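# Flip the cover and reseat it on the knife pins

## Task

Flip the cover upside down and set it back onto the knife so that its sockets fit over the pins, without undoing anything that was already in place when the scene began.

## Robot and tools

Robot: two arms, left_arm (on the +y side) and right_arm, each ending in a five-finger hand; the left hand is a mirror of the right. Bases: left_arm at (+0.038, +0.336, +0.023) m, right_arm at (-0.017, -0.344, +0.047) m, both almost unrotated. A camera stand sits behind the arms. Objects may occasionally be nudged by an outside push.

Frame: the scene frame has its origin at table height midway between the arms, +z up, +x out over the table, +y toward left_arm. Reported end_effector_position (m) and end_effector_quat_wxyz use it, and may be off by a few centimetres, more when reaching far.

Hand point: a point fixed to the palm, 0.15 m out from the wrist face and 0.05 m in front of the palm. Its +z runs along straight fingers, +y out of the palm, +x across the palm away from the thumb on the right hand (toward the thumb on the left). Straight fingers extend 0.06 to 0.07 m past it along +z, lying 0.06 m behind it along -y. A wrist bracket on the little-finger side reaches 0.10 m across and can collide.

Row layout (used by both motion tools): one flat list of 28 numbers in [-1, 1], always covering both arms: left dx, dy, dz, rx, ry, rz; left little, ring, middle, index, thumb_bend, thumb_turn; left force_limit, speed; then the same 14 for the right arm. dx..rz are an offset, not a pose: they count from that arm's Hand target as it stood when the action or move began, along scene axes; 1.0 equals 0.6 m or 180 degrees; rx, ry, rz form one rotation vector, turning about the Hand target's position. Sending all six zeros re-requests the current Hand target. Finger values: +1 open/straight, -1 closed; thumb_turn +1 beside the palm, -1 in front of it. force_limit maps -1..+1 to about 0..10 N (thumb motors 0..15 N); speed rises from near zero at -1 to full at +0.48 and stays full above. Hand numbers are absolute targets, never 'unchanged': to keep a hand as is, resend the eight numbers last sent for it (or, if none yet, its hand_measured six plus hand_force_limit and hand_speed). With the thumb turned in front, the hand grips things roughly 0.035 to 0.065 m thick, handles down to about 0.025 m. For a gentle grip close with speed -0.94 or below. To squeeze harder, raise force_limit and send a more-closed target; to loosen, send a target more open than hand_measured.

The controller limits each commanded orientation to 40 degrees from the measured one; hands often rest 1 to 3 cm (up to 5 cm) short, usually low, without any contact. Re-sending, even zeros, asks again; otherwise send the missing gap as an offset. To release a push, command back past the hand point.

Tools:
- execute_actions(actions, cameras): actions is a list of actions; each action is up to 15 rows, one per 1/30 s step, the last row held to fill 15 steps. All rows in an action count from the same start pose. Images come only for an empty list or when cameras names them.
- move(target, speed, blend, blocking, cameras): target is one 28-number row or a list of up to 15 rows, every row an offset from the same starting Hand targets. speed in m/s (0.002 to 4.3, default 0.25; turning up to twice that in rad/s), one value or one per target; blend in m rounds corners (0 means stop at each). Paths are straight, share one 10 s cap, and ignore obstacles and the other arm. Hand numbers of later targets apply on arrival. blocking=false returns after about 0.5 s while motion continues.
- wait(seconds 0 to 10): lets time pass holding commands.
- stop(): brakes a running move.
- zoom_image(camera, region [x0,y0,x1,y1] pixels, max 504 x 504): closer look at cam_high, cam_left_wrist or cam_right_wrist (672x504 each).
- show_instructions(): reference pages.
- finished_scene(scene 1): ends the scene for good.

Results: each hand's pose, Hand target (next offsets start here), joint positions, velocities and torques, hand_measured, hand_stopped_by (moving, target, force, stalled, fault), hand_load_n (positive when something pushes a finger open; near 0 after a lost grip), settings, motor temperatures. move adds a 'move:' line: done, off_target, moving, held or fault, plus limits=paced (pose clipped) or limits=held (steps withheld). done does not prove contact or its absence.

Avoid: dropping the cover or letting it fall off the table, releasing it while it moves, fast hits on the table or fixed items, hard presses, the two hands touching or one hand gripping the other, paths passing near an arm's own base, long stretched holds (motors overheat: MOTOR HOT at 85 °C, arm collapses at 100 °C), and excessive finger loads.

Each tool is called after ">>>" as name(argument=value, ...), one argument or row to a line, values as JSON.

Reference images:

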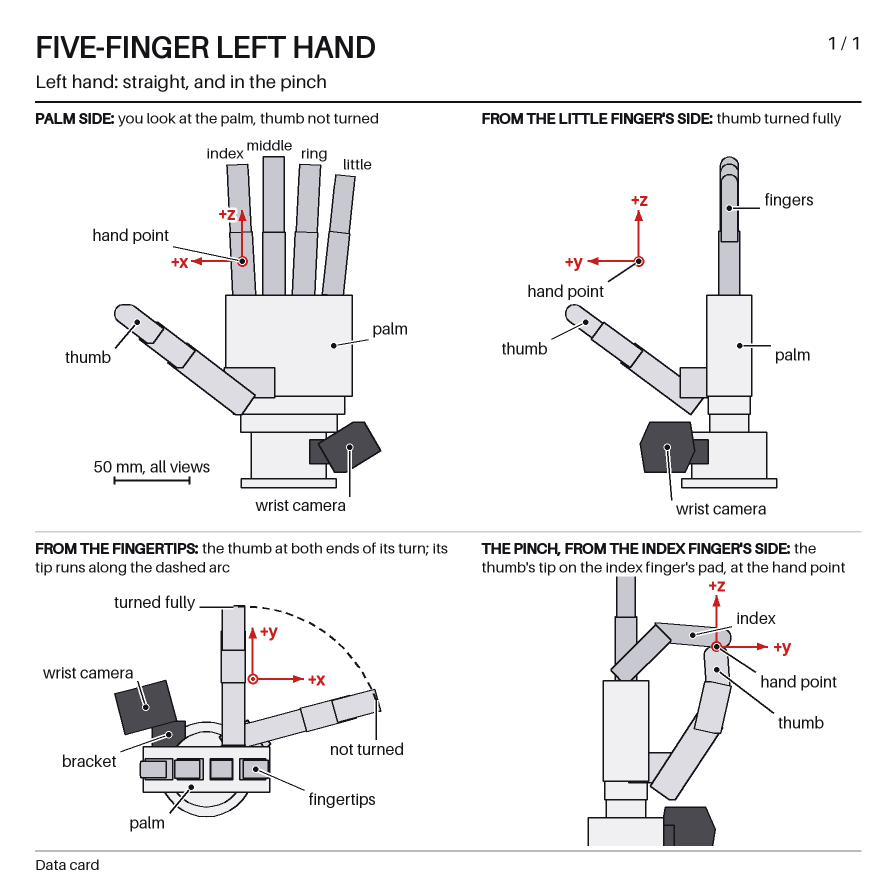

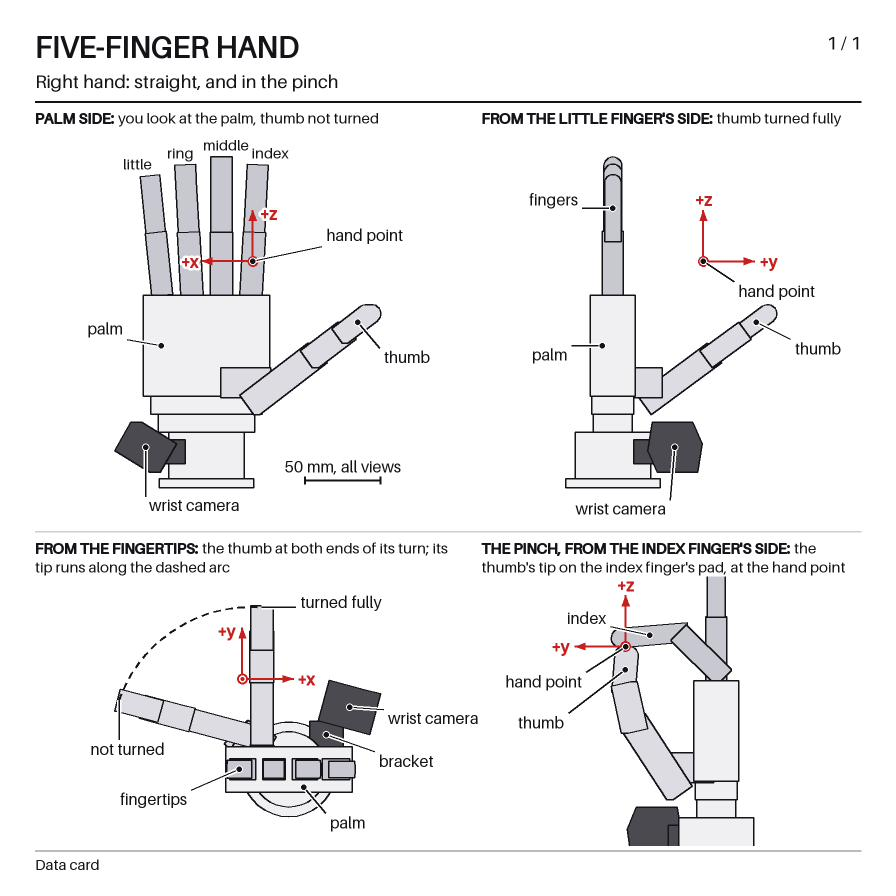

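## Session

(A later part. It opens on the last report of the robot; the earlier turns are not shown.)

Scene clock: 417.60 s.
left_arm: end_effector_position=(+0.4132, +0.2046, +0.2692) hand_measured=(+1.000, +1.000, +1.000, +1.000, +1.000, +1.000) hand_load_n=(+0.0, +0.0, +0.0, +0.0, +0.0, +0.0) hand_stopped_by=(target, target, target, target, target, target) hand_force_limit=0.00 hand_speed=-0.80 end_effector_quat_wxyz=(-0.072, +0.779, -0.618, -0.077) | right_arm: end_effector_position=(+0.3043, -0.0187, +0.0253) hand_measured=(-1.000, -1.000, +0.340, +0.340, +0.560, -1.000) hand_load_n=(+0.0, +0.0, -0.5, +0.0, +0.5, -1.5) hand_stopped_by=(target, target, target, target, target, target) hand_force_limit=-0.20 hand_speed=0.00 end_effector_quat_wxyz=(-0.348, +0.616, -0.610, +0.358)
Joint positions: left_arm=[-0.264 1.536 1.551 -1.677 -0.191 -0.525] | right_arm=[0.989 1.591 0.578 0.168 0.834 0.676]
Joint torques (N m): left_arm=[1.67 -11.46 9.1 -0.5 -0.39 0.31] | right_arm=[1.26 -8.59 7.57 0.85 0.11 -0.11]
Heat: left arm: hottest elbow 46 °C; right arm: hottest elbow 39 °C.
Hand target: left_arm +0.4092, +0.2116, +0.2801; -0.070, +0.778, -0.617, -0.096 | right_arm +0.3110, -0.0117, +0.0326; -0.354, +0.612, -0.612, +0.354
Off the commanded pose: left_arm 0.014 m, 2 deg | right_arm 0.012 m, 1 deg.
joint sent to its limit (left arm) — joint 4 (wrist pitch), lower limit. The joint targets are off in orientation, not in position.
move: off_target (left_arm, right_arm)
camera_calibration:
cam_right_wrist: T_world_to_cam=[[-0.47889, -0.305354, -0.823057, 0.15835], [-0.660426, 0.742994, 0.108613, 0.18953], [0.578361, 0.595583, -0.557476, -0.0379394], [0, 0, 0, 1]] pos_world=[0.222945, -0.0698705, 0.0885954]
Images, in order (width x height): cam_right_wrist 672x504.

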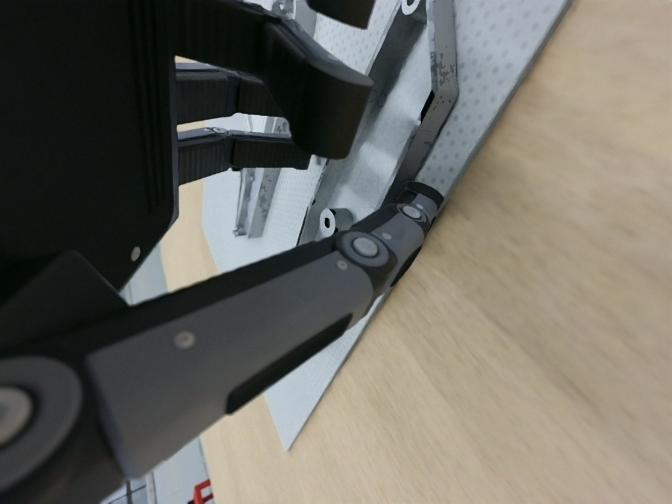

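>>> move(
  target=[
    [0, 0, 0, 0, 0, 0, 1, 1, 1, 1, 1, 1, 0, -0.8, 0.0, 0, 0.04, 0, 0, 0, -1, -1, 0.34, 0.34, 0.56, -1, -0.2, 0],
    [0, 0, 0, 0, 0, 0, 1, 1, 1, 1, 1, 1, 0, -0.8, 0.0, 0, -0.005, 0, 0, 0, -1, -1, 0.34, 0.34, 0.56, -1, -0.2, 0],
  ],
  speed=0.05,
  cameras=["cam_right_wrist"],
)

>>> zoom_image(
  camera="cam_right_wrist",
  region=[280, 80, 500, 280],
)

Scene clock: 425.13 s.
left_arm: end_effector_position=(+0.4132, +0.2046, +0.2692) hand_measured=(+1.000, +1.000, +1.000, +1.000, +1.000, +1.000) hand_load_n=(+0.0, +0.0, +0.0, +0.0, +0.0, +0.0) hand_stopped_by=(target, target, target, target, target, target) hand_force_limit=0.00 hand_speed=-0.80 end_effector_quat_wxyz=(-0.072, +0.779, -0.618, -0.077) | right_arm: end_effector_position=(+0.3023, -0.0198, +0.0257) hand_measured=(-1.000, -1.000, +0.340, +0.340, +0.560, -1.000) hand_load_n=(+0.5, +0.0, -1.0, +0.0, -0.5, +0.0) hand_stopped_by=(target, target, target, target, target, target) hand_force_limit=-0.20 hand_speed=0.00 end_effector_quat_wxyz=(-0.344, +0.620, -0.609, +0.356)
Joint positions: left_arm=[-0.264 1.536 1.551 -1.677 -0.191 -0.525] | right_arm=[0.989 1.582 0.578 0.15 0.828 0.675]
Joint torques (N m): left_arm=[1.49 -11.46 9.06 -0.4 -0.39 0.31] | right_arm=[1.14 -7.47 7.39 1.87 0.33 -0.16]
Heat: left arm: hottest elbow 46 °C; right arm: hottest elbow 39 °C.
Hand target: left_arm +0.4092, +0.2116, +0.2801; -0.070, +0.778, -0.617, -0.096 | right_arm +0.3110, -0.0117, +0.0296; -0.354, +0.612, -0.612, +0.354
Off the commanded pose: left_arm 0.014 m, 2 deg | right_arm 0.013 m, 2 deg.
joint sent to its limit (left arm) — joint 4 (wrist pitch), lower limit. The joint targets are off in orientation, not in position.
move: off_target (left_arm, right_arm)
camera_calibration:
cam_right_wrist: T_world_to_cam=[[-0.485202, -0.312587, -0.81662, 0.158979], [-0.662708, 0.740723, 0.110219, 0.189592], [0.570436, 0.594659, -0.566554, -0.0332362], [0, 0, 0, 1]] pos_world=[0.22174, -0.0709757, 0.0900992]
Images, in order (width x height): cam_right_wrist 672x504.

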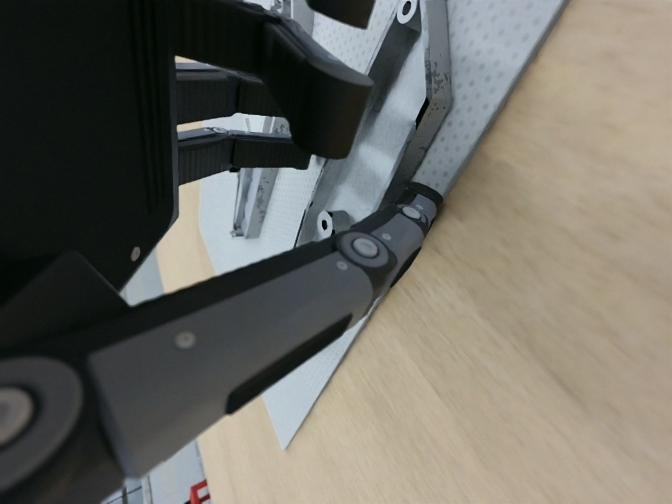

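Scaled by 2.291 from the camera's 672x504 image, which has a finer 960x720 frame.

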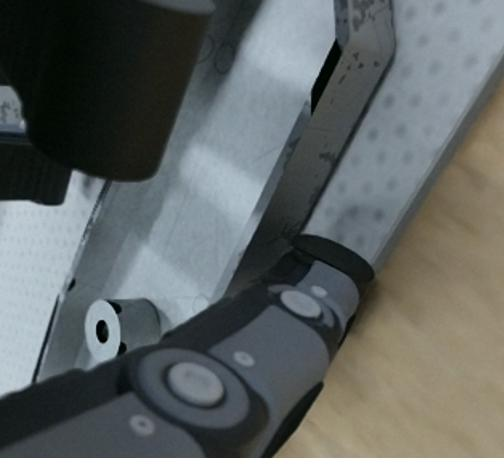

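>>> move(
  target=[0, 0, 0, 0, 0, 0, 1, 1, 1, 1, 1, 1, 0, -0.8, 0.015, 0, 0.0, 0, 0, 0, -1, -1, 0.34, 0.34, 0.56, -1, -0.2, 0],
  speed=0.05,
  cameras=["cam_right_wrist"],
)

>>> zoom_image(
  camera="cam_right_wrist",
  region=[280, 80, 500, 280],
)

Scene clock: 433.73 s.
left_arm: end_effector_position=(+0.4132, +0.2046, +0.2692) hand_measured=(+1.000, +1.000, +1.000, +1.000, +1.000, +1.000) hand_load_n=(+0.0, +0.0, +0.0, +0.0, +0.0, +0.0) hand_stopped_by=(target, target, target, target, target, target) hand_force_limit=0.00 hand_speed=-0.80 end_effector_quat_wxyz=(-0.072, +0.779, -0.618, -0.077) | right_arm: end_effector_position=(+0.3058, -0.0204, +0.0255) hand_measured=(-1.000, -1.000, +0.340, +0.340, +0.560, -1.000) hand_load_n=(+0.0, +0.0, -2.0, +0.0, +0.0, +0.0) hand_stopped_by=(target, target, target, target, target, target) hand_force_limit=-0.20 hand_speed=0.00 end_effector_quat_wxyz=(-0.345, +0.620, -0.608, +0.356)
Joint positions: left_arm=[-0.264 1.536 1.551 -1.677 -0.191 -0.525] | right_arm=[0.979 1.586 0.578 0.166 0.82 0.66]
Joint torques (N m): left_arm=[1.61 -11.52 9.06 -0.42 -0.41 0.32] | right_arm=[0.44 -7.53 8.25 1.89 0.11 -0.22]
Heat: left arm: hottest elbow 46 °C; right arm: hottest elbow 39 °C.
Hand target: left_arm +0.4092, +0.2116, +0.2801; -0.070, +0.778, -0.617, -0.096 | right_arm +0.3201, -0.0118, +0.0296; -0.354, +0.612, -0.612, +0.354
Off the commanded pose: left_arm 0.014 m, 2 deg | right_arm 0.017 m, 2 deg.
joint sent to its limit (left arm) — joint 4 (wrist pitch), lower limit. The joint targets are off in orientation, not in position.
move: off_target (left_arm, right_arm)
camera_calibration:
cam_right_wrist: T_world_to_cam=[[-0.48303, -0.313512, -0.817553, 0.159674], [-0.665215, 0.738532, 0.109816, 0.193058], [0.56936, 0.596893, -0.565286, -0.0347477], [0, 0, 0, 1]] pos_world=[0.225336, -0.0717794, 0.0896984]
Images, in order (width x height): cam_right_wrist 672x504.

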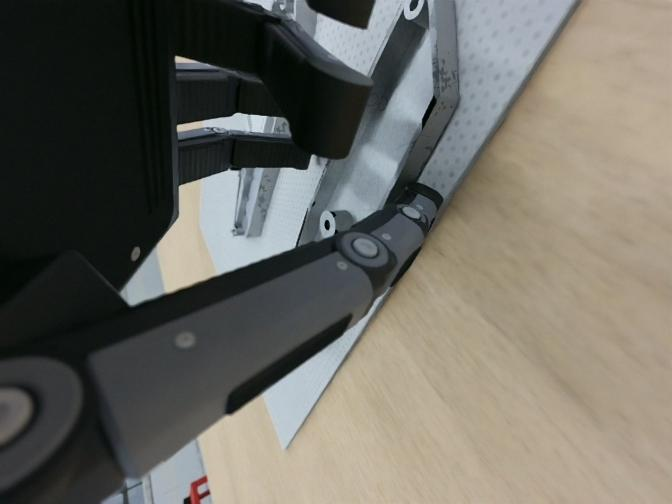

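Scaled by 2.291 from the camera's 672x504 image, which has a finer 960x720 frame.

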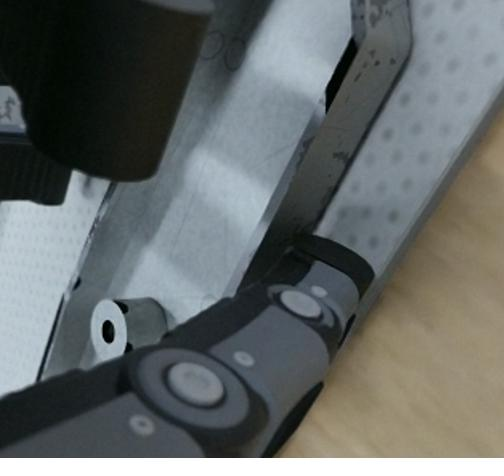

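>>> move(
  target=[0, 0, 0, 0, 0, 0, 1, 1, 1, 1, 1, 1, 0, -0.8, 0, 0, 0, 0, 0, 0, -1, -1, -0.3, -0.3, 0.56, -1, -0.5, -0.85],
  speed=0.05,
  cameras=["cam_right_wrist", "cam_high"],
)

>>> zoom_image(
  camera="cam_right_wrist",
  region=[280, 0, 500, 280],
)

>>> zoom_image(
  camera="cam_high",
  region=[260, 140, 380, 240],
)

Scene clock: 442.13 s.
left_arm: end_effector_position=(+0.4132, +0.2046, +0.2692) hand_measured=(+1.000, +1.000, +1.000, +1.000, +1.000, +1.000) hand_load_n=(+0.0, +0.0, +0.0, +0.0, +0.0, +0.0) hand_stopped_by=(target, target, target, target, target, target) hand_force_limit=0.00 hand_speed=-0.80 end_effector_quat_wxyz=(-0.072, +0.779, -0.618, -0.077) | right_arm: end_effector_position=(+0.3105, -0.0187, +0.0272) hand_measured=(-1.000, -1.000, +0.036, +0.022, +0.562, -1.000) hand_load_n=(+0.0, +0.0, +1.0, +4.5, +4.5, -1.0) hand_stopped_by=(target, target, force, force, target, target) hand_force_limit=-0.50 hand_speed=-0.85 end_effector_quat_wxyz=(-0.349, +0.616, -0.611, +0.354)
Joint positions: left_arm=[-0.264 1.536 1.551 -1.677 -0.191 -0.525] | right_arm=[0.97 1.589 0.583 0.179 0.816 0.66]
Joint torques (N m): left_arm=[1.67 -11.58 9.05 -0.42 -0.4 0.32] | right_arm=[1.38 -7.47 7.88 1.5 0.2 -0.21]
Heat: left arm: hottest elbow 46 °C; right arm: hottest elbow 39 °C.
Hand target: left_arm +0.4092, +0.2116, +0.2801; -0.070, +0.778, -0.617, -0.096 | right_arm +0.3201, -0.0118, +0.0296; -0.354, +0.612, -0.612, +0.354
Off the commanded pose: left_arm 0.014 m, 2 deg | right_arm 0.012 m, 1 deg.
joint sent to its limit (left arm) — joint 4 (wrist pitch), lower limit. The joint targets are off in orientation, not in position.
move: off_target (left_arm, right_arm)
camera_calibration:
cam_right_wrist: T_world_to_cam=[[-0.480685, -0.300372, -0.823844, 0.16349], [-0.66158, 0.740865, 0.115892, 0.193614], [0.575546, 0.600747, -0.554843, -0.0395524], [0, 0, 0, 1]] pos_world=[0.229443, -0.0705728, 0.0903069]
Images, in order (width x height): cam_high 672x504, cam_right_wrist 672x504.

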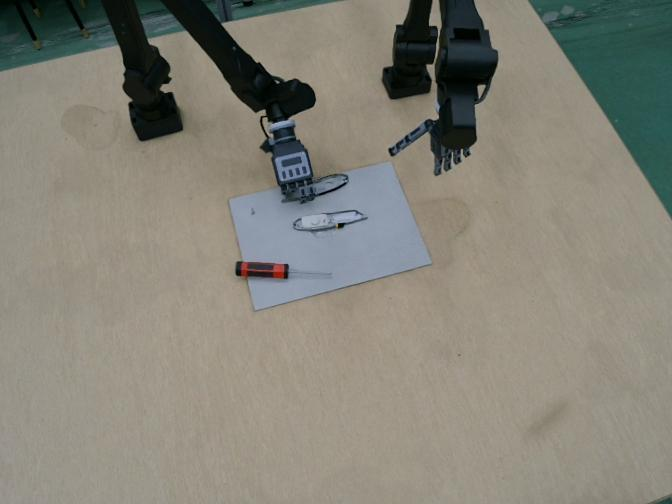

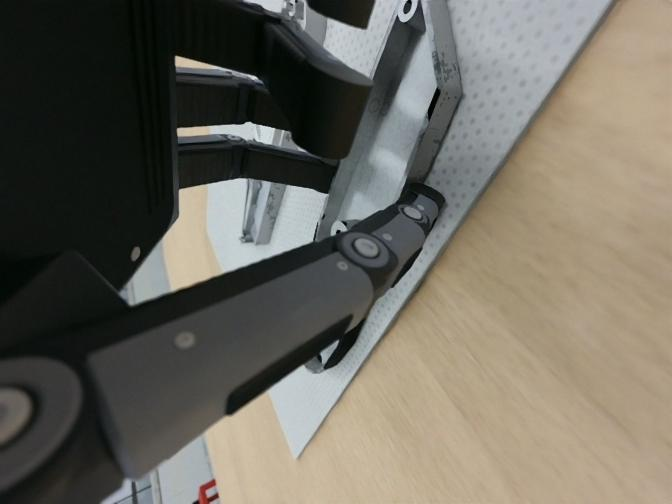

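Scaled by 1.800 from the camera's 672x504 image, which has a finer 960x720 frame.

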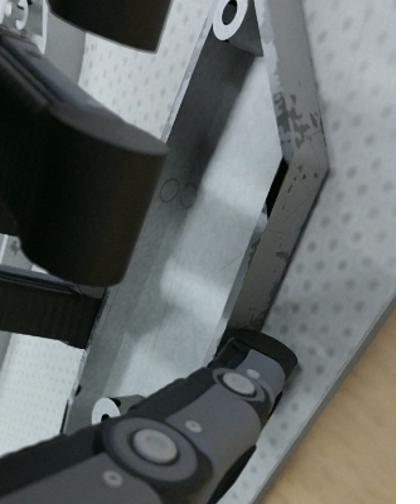

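Scaled by 4.200 from the camera's 672x504 image, which has a finer 960x720 frame.

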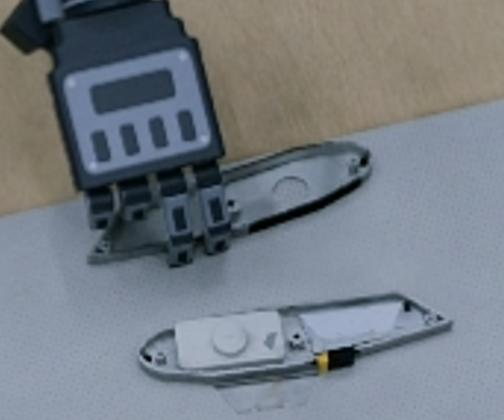

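>>> move(
  target=[0, 0, 0, 0, 0, 0, 1, 1, 1, 1, 1, 1, 0, -0.8, 0, 0, 0, 0, 0, 0, -1, -1, -0.4, -0.3, 0.56, -1, -0.4, -0.94],
  speed=0.05,
  cameras=["cam_right_wrist", "cam_high"],
)

>>> zoom_image(
  camera="cam_right_wrist",
  region=[280, 0, 500, 280],
)

Scene clock: 448.20 s.
left_arm: end_effector_position=(+0.4132, +0.2046, +0.2692) hand_measured=(+1.000, +1.000, +1.000, +1.000, +1.000, +1.000) hand_load_n=(+0.0, +0.0, +0.0, +0.0, +0.0, -0.5) hand_stopped_by=(target, target, target, target, target, target) hand_force_limit=0.00 hand_speed=-0.80 end_effector_quat_wxyz=(-0.072, +0.779, -0.618, -0.077) | right_arm: end_effector_position=(+0.3105, -0.0187, +0.0272) hand_measured=(-1.000, -1.000, +0.026, +0.022, +0.562, -1.000) hand_load_n=(+0.0, +0.0, +4.0, +3.0, +6.0, +0.0) hand_stopped_by=(target, target, force, force, target, target) hand_force_limit=-0.40 hand_speed=-0.94 end_effector_quat_wxyz=(-0.349, +0.616, -0.611, +0.354)
Joint positions: left_arm=[-0.264 1.536 1.551 -1.677 -0.191 -0.525] | right_arm=[0.97 1.589 0.583 0.179 0.816 0.66]
Joint torques (N m): left_arm=[1.79 -11.46 9.05 -0.43 -0.4 0.31] | right_arm=[0.56 -7.53 8.06 1.47 0.22 -0.19]
Heat: left arm: hottest elbow 46 °C; right arm: hottest elbow 39 °C.
Hand target: left_arm +0.4092, +0.2116, +0.2801; -0.070, +0.778, -0.617, -0.096 | right_arm +0.3201, -0.0118, +0.0296; -0.354, +0.612, -0.612, +0.354
Off the commanded pose: left_arm 0.014 m, 2 deg | right_arm 0.012 m, 1 deg.
joint sent to its limit (left arm) — joint 4 (wrist pitch), lower limit. The joint targets are off in orientation, not in position.
move: off_target (left_arm, right_arm)
camera_calibration:
cam_right_wrist: T_world_to_cam=[[-0.480685, -0.300372, -0.823844, 0.16349], [-0.66158, 0.740865, 0.115892, 0.193614], [0.575546, 0.600747, -0.554843, -0.0395524], [0, 0, 0, 1]] pos_world=[0.229443, -0.0705728, 0.0903069]
Images, in order (width x height): cam_high 672x504, cam_right_wrist 672x504.

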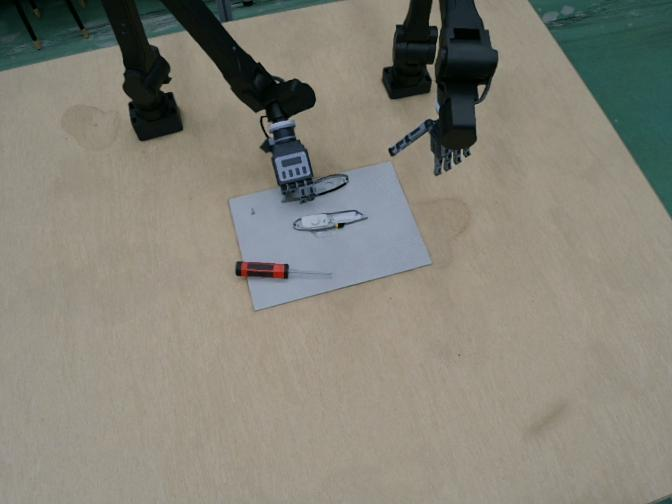

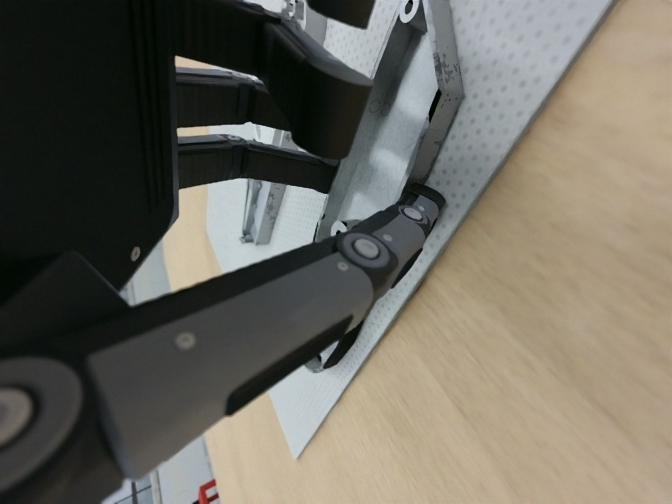

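Scaled by 1.800 from the camera's 672x504 image, which has a finer 960x720 frame.

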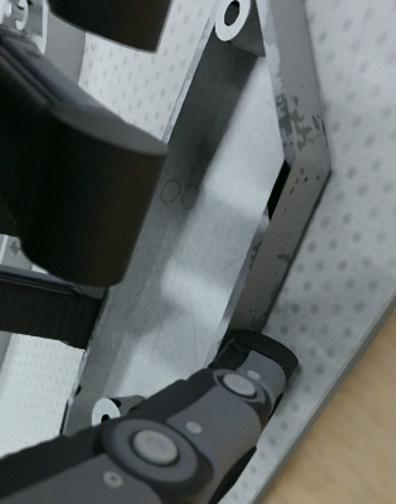

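>>> move(
  target=[0, 0, 0, 0, 0, 0, 1, 1, 1, 1, 1, 1, 0, -0.8, -0.01, 0, 0.07, 0, 0, 0, -1, -1, -0.4, -0.3, 0.56, -1, -0.4, -0.94],
  speed=0.06,
  cameras=["cam_right_wrist", "cam_high"],
)

>>> zoom_image(
  camera="cam_high",
  region=[260, 120, 380, 240],
)

Scene clock: 452.07 s.
left_arm: end_effector_position=(+0.4132, +0.2046, +0.2692) hand_measured=(+1.000, +1.000, +1.000, +1.000, +1.000, +1.000) hand_load_n=(+0.0, +0.0, +0.0, +0.0, +0.0, +0.0) hand_stopped_by=(target, target, target, target, target, target) hand_force_limit=0.00 hand_speed=-0.80 end_effector_quat_wxyz=(-0.072, +0.779, -0.618, -0.077) | right_arm: end_effector_position=(+0.3024, -0.0314, +0.0488) hand_measured=(-1.000, -1.000, +0.026, +0.022, +0.562, -1.000) hand_load_n=(+0.0, +0.0, +3.5, +3.0, +6.5, +0.0) hand_stopped_by=(target, target, force, force, target, target) hand_force_limit=-0.40 hand_speed=-0.94 end_effector_quat_wxyz=(-0.331, +0.626, -0.609, +0.358)
Joint positions: left_arm=[-0.264 1.536 1.551 -1.677 -0.191 -0.525] | right_arm=[0.97 1.491 0.585 0.036 0.816 0.66]
Joint torques (N m): left_arm=[1.55 -11.28 9.05 -0.44 -0.4 0.31] | right_arm=[1.73 -8.94 10.33 0.54 0.64 -0.06]
Heat: left arm: hottest elbow 46 °C; right arm: hottest elbow 39 °C.
Hand target: left_arm +0.4092, +0.2116, +0.2801; -0.070, +0.778, -0.617, -0.096 | right_arm +0.3141, -0.0119, +0.0715; -0.354, +0.612, -0.612, +0.354
Off the commanded pose: left_arm 0.014 m, 2 deg | right_arm 0.032 m, 3 deg.
joint sent to its limit (left arm) — joint 4 (wrist pitch), lower limit. The joint targets are off in orientation, not in position.
move: off_target (left_arm, right_arm)
camera_calibration:
cam_right_wrist: T_world_to_cam=[[-0.499214, -0.329274, -0.801476, 0.177262], [-0.659079, 0.744772, 0.104542, 0.195019], [0.562494, 0.580425, -0.588818, -0.0103438], [0, 0, 0, 1]] pos_world=[0.222843, -0.0808729, 0.115593]
Images, in order (width x height): cam_high 672x504, cam_right_wrist 672x504.

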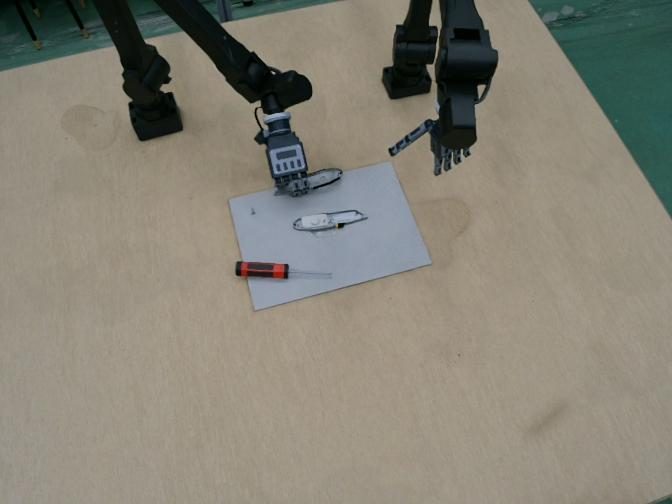

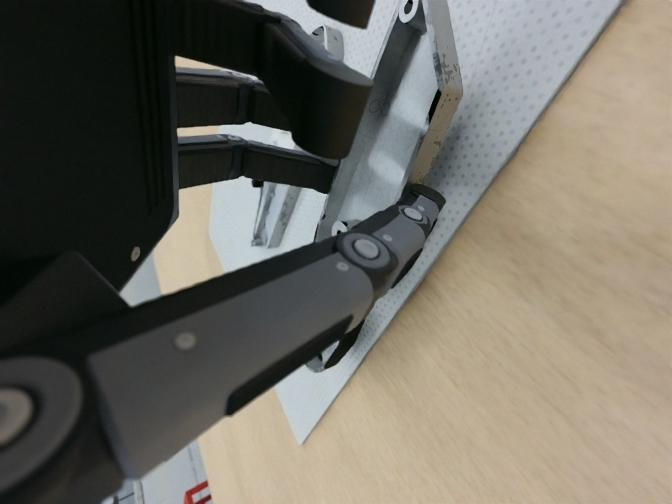

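Scaled by 4.200 from the camera's 672x504 image, which has a finer 960x720 frame.

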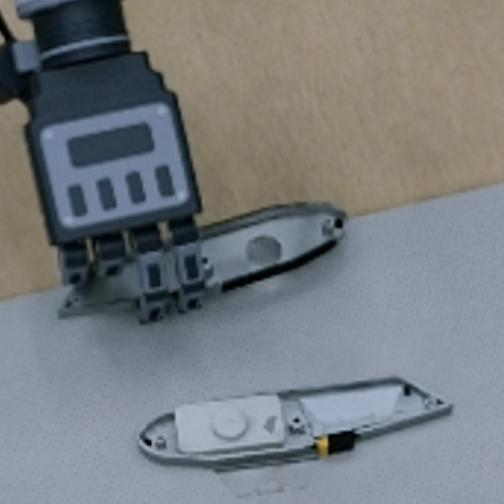

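>>> move(
  target=[
    [0, 0, 0, 0, 0, 0, 1, 1, 1, 1, 1, 1, 0, -0.8, -0.02, -0.04, 0.2, 0, 0, 0, -1, -1, -0.4, -0.3, 0.56, -1, -0.4, -0.94],
    [0, 0, 0, 0, 0, 0, 1, 1, 1, 1, 1, 1, 0, -0.8, -0.01, -0.03, 0.28, 0.25, 0, 0, -1, -1, -0.4, -0.3, 0.56, -1, -0.4, -0.94],
    [0, 0, 0, 0, 0, 0, 1, 1, 1, 1, 1, 1, 0, -0.8, -0.01, -0.02, 0.28, 0.5, 0, 0, -1, -1, -0.4, -0.3, 0.56, -1, -0.4, -0.94],
  ],
  speed=0.12,
  blend=[0.02, 0.02, 0],
  cameras=["all"],
)

Scene clock: 474.90 s.
left_arm: end_effector_position=(+0.4132, +0.2046, +0.2692) hand_measured=(+1.000, +1.000, +1.000, +1.000, +1.000, +1.000) hand_load_n=(+0.0, +0.0, +0.0, +0.0, +0.0, +0.0) hand_stopped_by=(target, target, target, target, target, target) hand_force_limit=0.00 hand_speed=-0.80 end_effector_quat_wxyz=(-0.072, +0.779, -0.618, -0.077) | right_arm: end_effector_position=(+0.3065, -0.0234, +0.2306) hand_measured=(-1.000, -1.000, +0.026, +0.022, +0.562, -1.000) hand_load_n=(+0.0, +0.0, +4.0, +2.5, +6.5, -0.5) hand_stopped_by=(target, target, force, force, target, target) hand_force_limit=-0.40 hand_speed=-0.94 end_effector_quat_wxyz=(+0.675, -0.196, +0.690, +0.172)
Joint positions: left_arm=[-0.264 1.536 1.551 -1.677 -0.191 -0.525] | right_arm=[0.714 1.417 0.239 1.149 0.218 1.55]
Joint torques (N m): left_arm=[1.79 -11.46 9.03 -0.42 -0.4 0.3] | right_arm=[1.96 -5.07 5.74 2.62 0.07 0.1]
Heat: left arm: hottest elbow 45 °C; right arm: hottest elbow 40 °C.
Hand target: left_arm +0.4092, +0.2116, +0.2801; -0.070, +0.778, -0.617, -0.096 | right_arm +0.3081, -0.0239, +0.2395; +0.683, -0.183, +0.683, +0.183
Off the commanded pose: left_arm 0.014 m, 2 deg | right_arm 0.009 m, 2 deg.
joint sent to its limit (left arm) — joint 4 (wrist pitch), lower limit. The joint targets are off in orientation, not in position.
move: off_target (left_arm)
camera_calibration:
cam_left_wrist: T_world_to_cam=[[0.998851, 0.0348349, -0.0329108, -0.414094], [0.04006, -0.983849, 0.17446, 0.160556], [-0.026302, -0.175578, -0.984114, 0.422902], [0, 0, 0, 1]] pos_world=[0.418309, 0.24664, 0.374546]
cam_right_wrist: T_world_to_cam=[[-0.482575, 0.816382, -0.317241, 0.237564], [-0.652088, -0.0930771, 0.752408, 0.00160243], [0.584724, 0.569963, 0.57727, -0.186191], [0, 0, 0, 1]] pos_world=[0.224558, -0.0876718, 0.181642]

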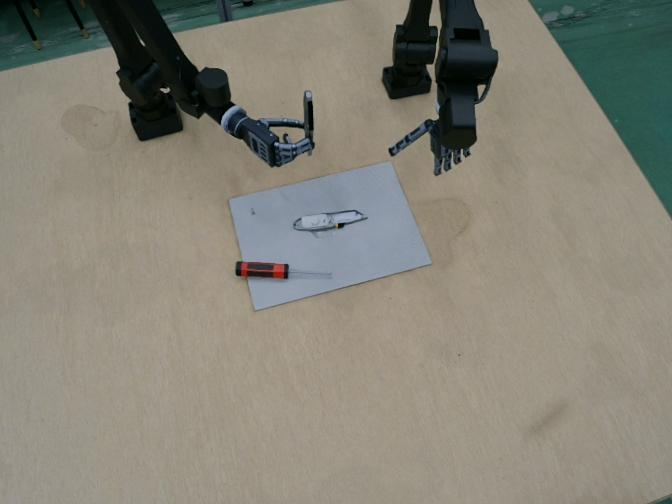

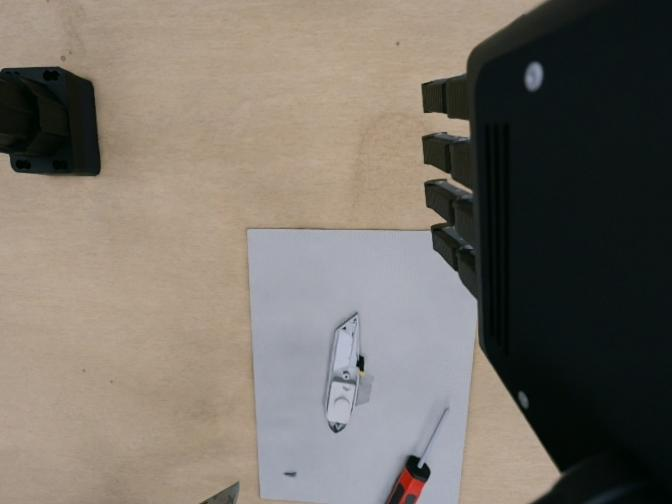

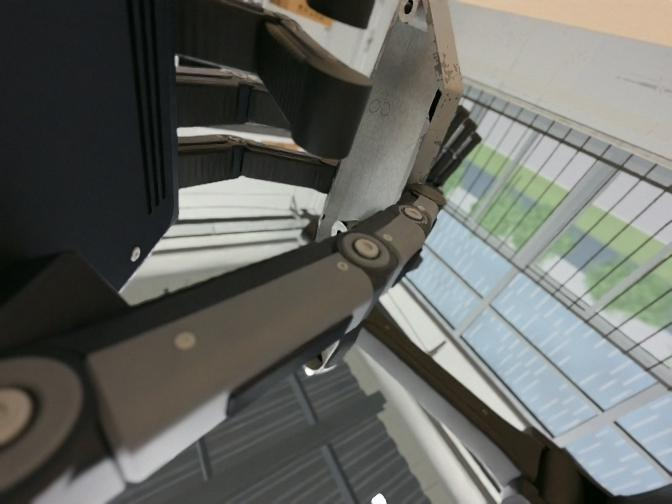

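>>> move(
  target=[-0.232, 0.0133, -0.0167, -0.4709, -0.3527, 0.1862, 1, 1, 0.3, 0.3, 0.7, -1, -0.2, 0, 0, 0, 0, 0, 0, 0, -1, -1, -0.4, -0.3, 0.56, -1, -0.4, -0.94],
  speed=0.2,
  cameras=["all"],
)

Scene clock: 501.70 s.
left_arm: end_effector_position=(+0.2718, +0.2216, +0.2641) hand_measured=(+1.000, +1.000, +0.300, +0.300, +0.700, -1.000) hand_load_n=(+0.0, +0.0, +0.0, +0.0, +0.0, +0.0) hand_stopped_by=(target, target, target, target, target, target) hand_force_limit=-0.20 hand_speed=0.00 end_effector_quat_wxyz=(+0.182, +0.690, -0.181, +0.677) | right_arm: end_effector_position=(+0.3065, -0.0234, +0.2306) hand_measured=(-1.000, -1.000, +0.026, +0.022, +0.562, -1.000) hand_load_n=(+0.0, +0.0, +3.5, +3.0, +6.5, -0.5) hand_stopped_by=(target, target, force, force, target, target) hand_force_limit=-0.40 hand_speed=-0.94 end_effector_quat_wxyz=(+0.675, -0.195, +0.690, +0.172)
Joint positions: left_arm=[0.379 0.018 0.046 -0.056 0.873 -1.555] | right_arm=[0.714 1.417 0.239 1.149 0.218 1.551]
Joint torques (N m): left_arm=[0.32 1.49 10.7 2.36 -0.17 -0.1] | right_arm=[1.85 -5.25 5.65 2.71 0.08 0.14]
Heat: left arm: hottest elbow 45 °C; right arm: hottest elbow 38 °C.
Hand target: left_arm +0.2700, +0.2196, +0.2702; +0.183, +0.682, -0.183, +0.683 | right_arm +0.3081, -0.0240, +0.2395; +0.683, -0.183, +0.683, +0.183
Off the commanded pose: left_arm 0.007 m, 1 deg | right_arm 0.009 m, 2 deg.
move: done
camera_calibration:
cam_left_wrist: T_world_to_cam=[[0.495767, 0.847207, 0.190931, -0.375961], [-0.398249, 0.02641, 0.916897, -0.117017], [0.77176, -0.530605, 0.350492, -0.0735338], [0, 0, 0, 1]] pos_world=[0.196538, 0.28259, 0.204848]
cam_right_wrist: T_world_to_cam=[[-0.482398, 0.816755, -0.31655, 0.23748], [-0.651833, -0.0933048, 0.752601, 0.00155529], [0.585155, 0.569391, 0.577398, -0.18642], [0, 0, 0, 1]] pos_world=[0.224658, -0.0876721, 0.181642]

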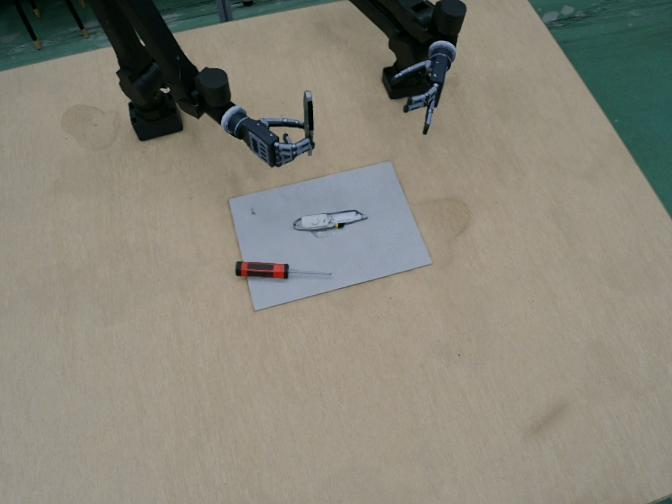

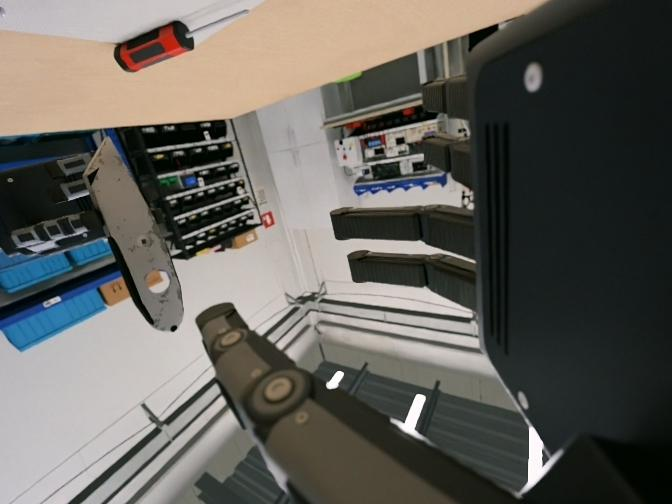

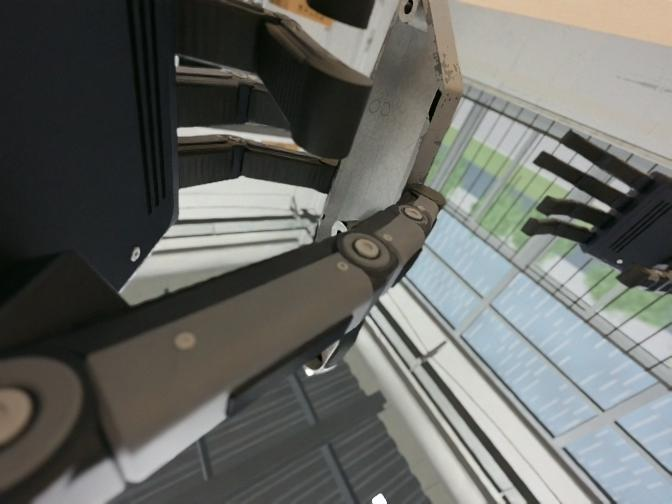

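>>> zoom_image(
  camera="cam_left_wrist",
  region=[0, 110, 250, 350],
)

>>> zoom_image(
  camera="cam_high",
  region=[220, 60, 340, 180],
)

Scaled by 2.016 from the camera's 672x504 image, which has a finer 960x720 frame.

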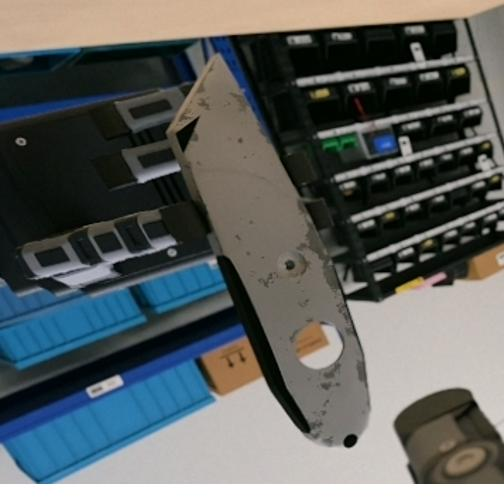

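Scaled by 4.200 from the camera's 672x504 image, which has a finer 960x720 frame.

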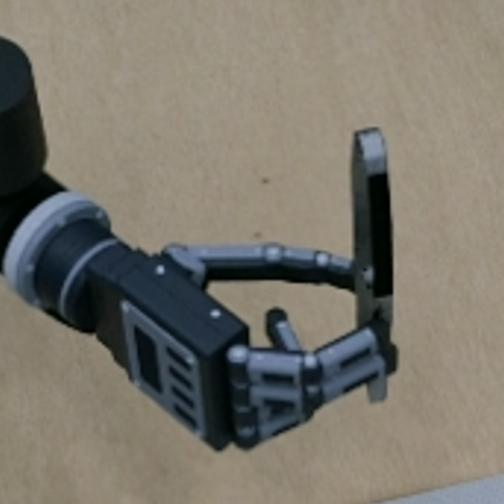

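>>> move(
  target=[0, 0, 0, 0, 0, 0, 1, 1, 0.3, 0.3, 0.7, -1, -0.2, 0, 0, 0, 0, 0.0694, 0.0556, 0, -1, -1, -0.4, -0.3, 0.56, -1, -0.4, -0.94],
  speed=0.1,
  cameras=["all"],
)

>>> zoom_image(
  camera="cam_left_wrist",
  region=[0, 110, 250, 350],
)

>>> zoom_image(
  camera="cam_high",
  region=[220, 60, 340, 180],
)

Scene clock: 564.37 s.
left_arm: end_effector_position=(+0.2718, +0.2216, +0.2642) hand_measured=(+1.000, +1.000, +0.300, +0.300, +0.700, -1.000) hand_load_n=(+0.0, +0.0, +0.0, +0.0, +0.0, +0.0) hand_stopped_by=(target, target, target, target, target, target) hand_force_limit=-0.20 hand_speed=0.00 end_effector_quat_wxyz=(+0.182, +0.690, -0.180, +0.677) | right_arm: end_effector_position=(+0.3116, -0.0293, +0.2358) hand_measured=(-1.000, -1.000, +0.026, +0.022, +0.562, -1.000) hand_load_n=(+0.0, +0.0, +4.0, +2.5, +6.5, -0.5) hand_stopped_by=(target, target, force, force, target, target) hand_force_limit=-0.40 hand_speed=-0.94 end_effector_quat_wxyz=(+0.638, -0.094, +0.719, +0.258)
Joint positions: left_arm=[0.379 0.018 0.046 -0.056 0.873 -1.556] | right_arm=[0.734 1.442 0.239 1.149 0.25 1.838]
Joint torques (N m): left_arm=[0.21 1.67 10.74 2.37 -0.18 -0.07] | right_arm=[3.49 -5.36 5.44 1.98 0.05 0.11]
Motor temperatures (°C): left_arm=[29 34 45 30 31 30] | right_arm=[30 30 37 31 31 30]
Heat: left arm: hottest elbow 45 °C; right arm: hottest elbow 37 °C.
Hand target: left_arm +0.2699, +0.2196, +0.2702; +0.183, +0.682, -0.183, +0.683 | right_arm +0.3081, -0.0239, +0.2395; +0.637, -0.091, +0.716, +0.271
Off the commanded pose: left_arm 0.007 m, 1 deg | right_arm 0.007 m, 2 deg.
move: done
camera_calibration:
cam_left_wrist: T_world_to_cam=[[0.495806, 0.84736, 0.190152, -0.375871], [-0.397926, 0.0270506, 0.917018, -0.117378], [0.771901, -0.53033, 0.350599, -0.0736963], [0, 0, 0, 1]] pos_world=[0.196538, 0.28259, 0.204948]
cam_right_wrist: T_world_to_cam=[[-0.491723, 0.869734, -0.0420837, 0.186115], [-0.530473, -0.260888, 0.806558, -0.0550731], [0.690512, 0.418927, 0.589655, -0.229176], [0, 0, 0, 1]] pos_world=[0.220551, -0.0802303, 0.187387]

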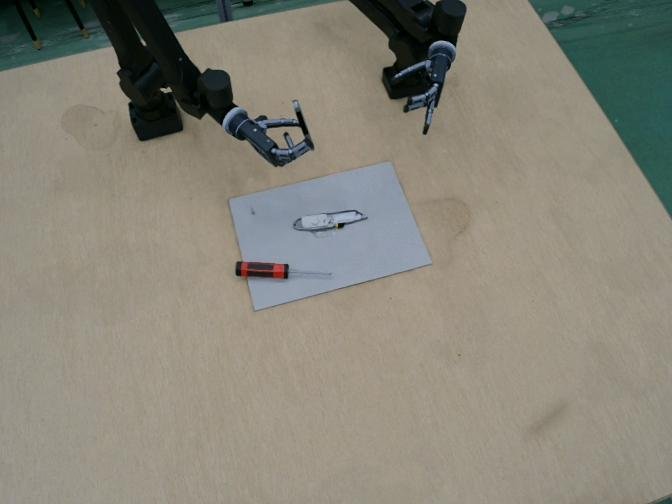

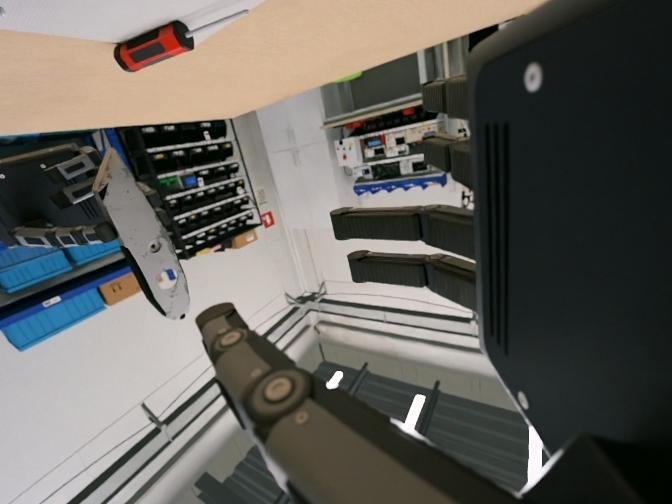

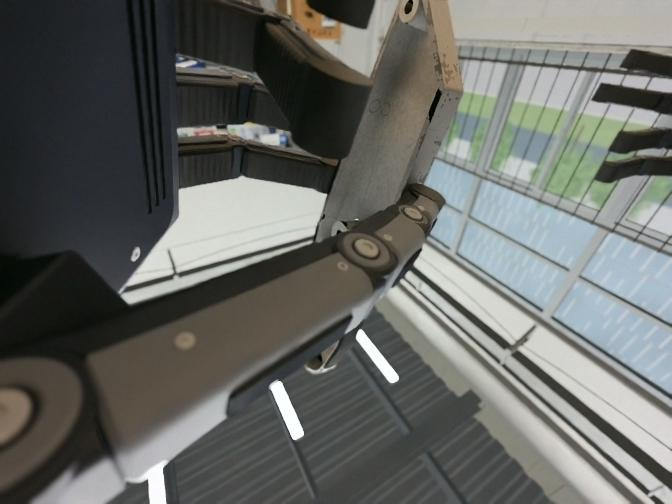

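Scaled by 2.016 from the camera's 672x504 image, which has a finer 960x720 frame.

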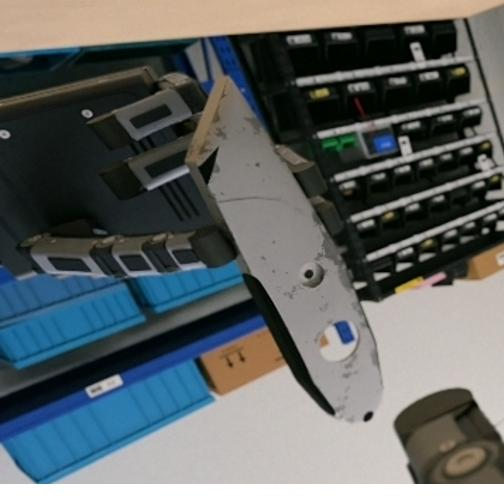

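Scaled by 4.200 from the camera's 672x504 image, which has a finer 960x720 frame.

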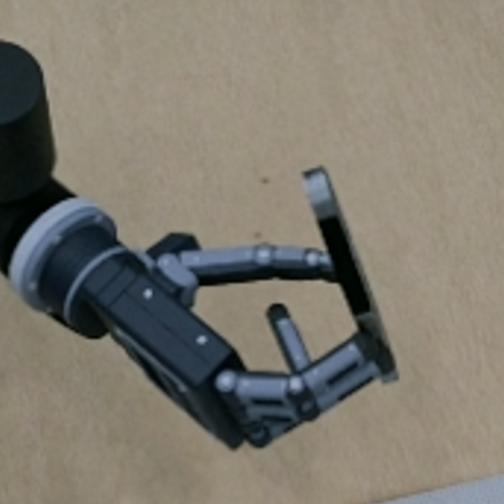

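>>> move(
  target=[0, 0, 0, 0, 0, 0, 1, 1, 0.3, 0.3, 0.7, -1, -0.2, 0, 0, 0, 0, -0.069, -0.0239, 0.0036, -1, -1, -0.4, -0.3, 0.56, -1, -0.4, -0.94],
  speed=0.1,
  cameras=["all"],
)

>>> zoom_image(
  camera="cam_left_wrist",
  region=[60, 120, 220, 350],
)

>>> zoom_image(
  camera="cam_high",
  region=[240, 60, 360, 180],
)

Scene clock: 604.97 s.
left_arm: end_effector_position=(+0.2718, +0.2216, +0.2642) hand_measured=(+1.000, +1.000, +0.300, +0.300, +0.700, -1.000) hand_load_n=(+0.0, +0.0, +0.0, +0.0, +0.0, +0.0) hand_stopped_by=(target, target, target, target, target, target) hand_force_limit=-0.20 hand_speed=0.00 end_effector_quat_wxyz=(+0.182, +0.690, -0.180, +0.677) | right_arm: end_effector_position=(+0.3012, -0.0225, +0.2294) hand_measured=(-1.000, -1.000, +0.026, +0.022, +0.562, -1.000) hand_load_n=(+0.0, +0.0, +4.0, +2.5, +6.0, -0.5) hand_stopped_by=(target, target, force, force, target, target) hand_force_limit=-0.40 hand_speed=-0.94 end_effector_quat_wxyz=(+0.639, -0.177, +0.722, +0.196)
Joint positions: left_arm=[0.379 0.018 0.046 -0.056 0.873 -1.556] | right_arm=[0.734 1.319 0.239 0.971 0.226 1.653]
Joint torques (N m): left_arm=[0.26 1.67 10.67 2.33 -0.17 -0.07] | right_arm=[0.97 -6.24 7.34 1.26 -0.07 -0.15]
Heat: left arm: hottest elbow 46 °C; right arm: hottest elbow 36 °C.
Hand target: left_arm +0.2699, +0.2196, +0.2702; +0.183, +0.682, -0.183, +0.683 | right_arm +0.3080, -0.0239, +0.2396; +0.648, -0.173, +0.716, +0.192
Off the commanded pose: left_arm 0.007 m, 1 deg | right_arm 0.012 m, 1 deg.
move: off_target (right_arm)
camera_calibration:
cam_left_wrist: T_world_to_cam=[[0.495806, 0.84736, 0.190152, -0.375871], [-0.397926, 0.0270506, 0.917018, -0.117378], [0.771901, -0.53033, 0.350599, -0.0736963], [0, 0, 0, 1]] pos_world=[0.196538, 0.28259, 0.204948]
cam_right_wrist: T_world_to_cam=[[-0.517326, 0.822971, -0.234716, 0.225603], [-0.565057, -0.122498, 0.815907, -0.0423582], [0.642716, 0.554718, 0.528398, -0.189531], [0, 0, 0, 1]] pos_world=[0.21459, -0.0857176, 0.187661]

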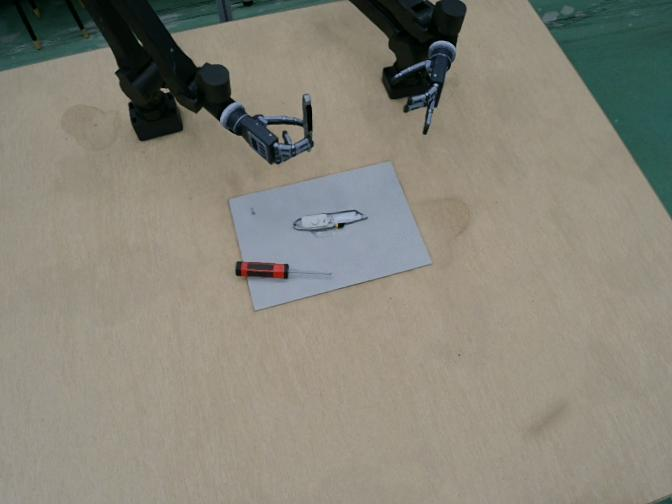

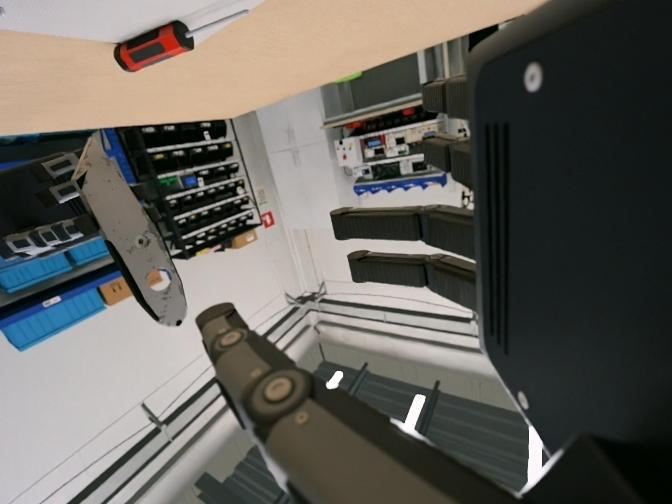

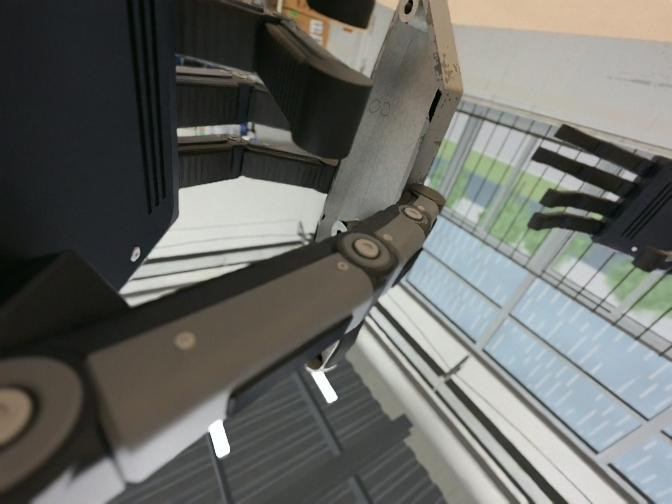

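Scaled by 2.191 from the camera's 672x504 image, which has a finer 960x720 frame.

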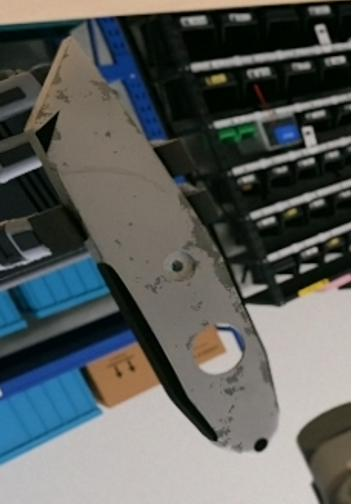

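Scaled by 4.200 from the camera's 672x504 image, which has a finer 960x720 frame.

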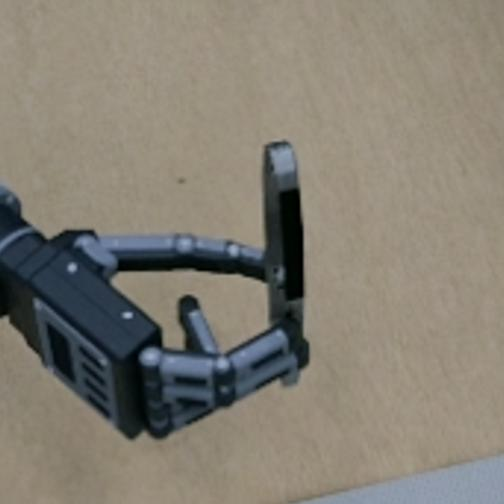

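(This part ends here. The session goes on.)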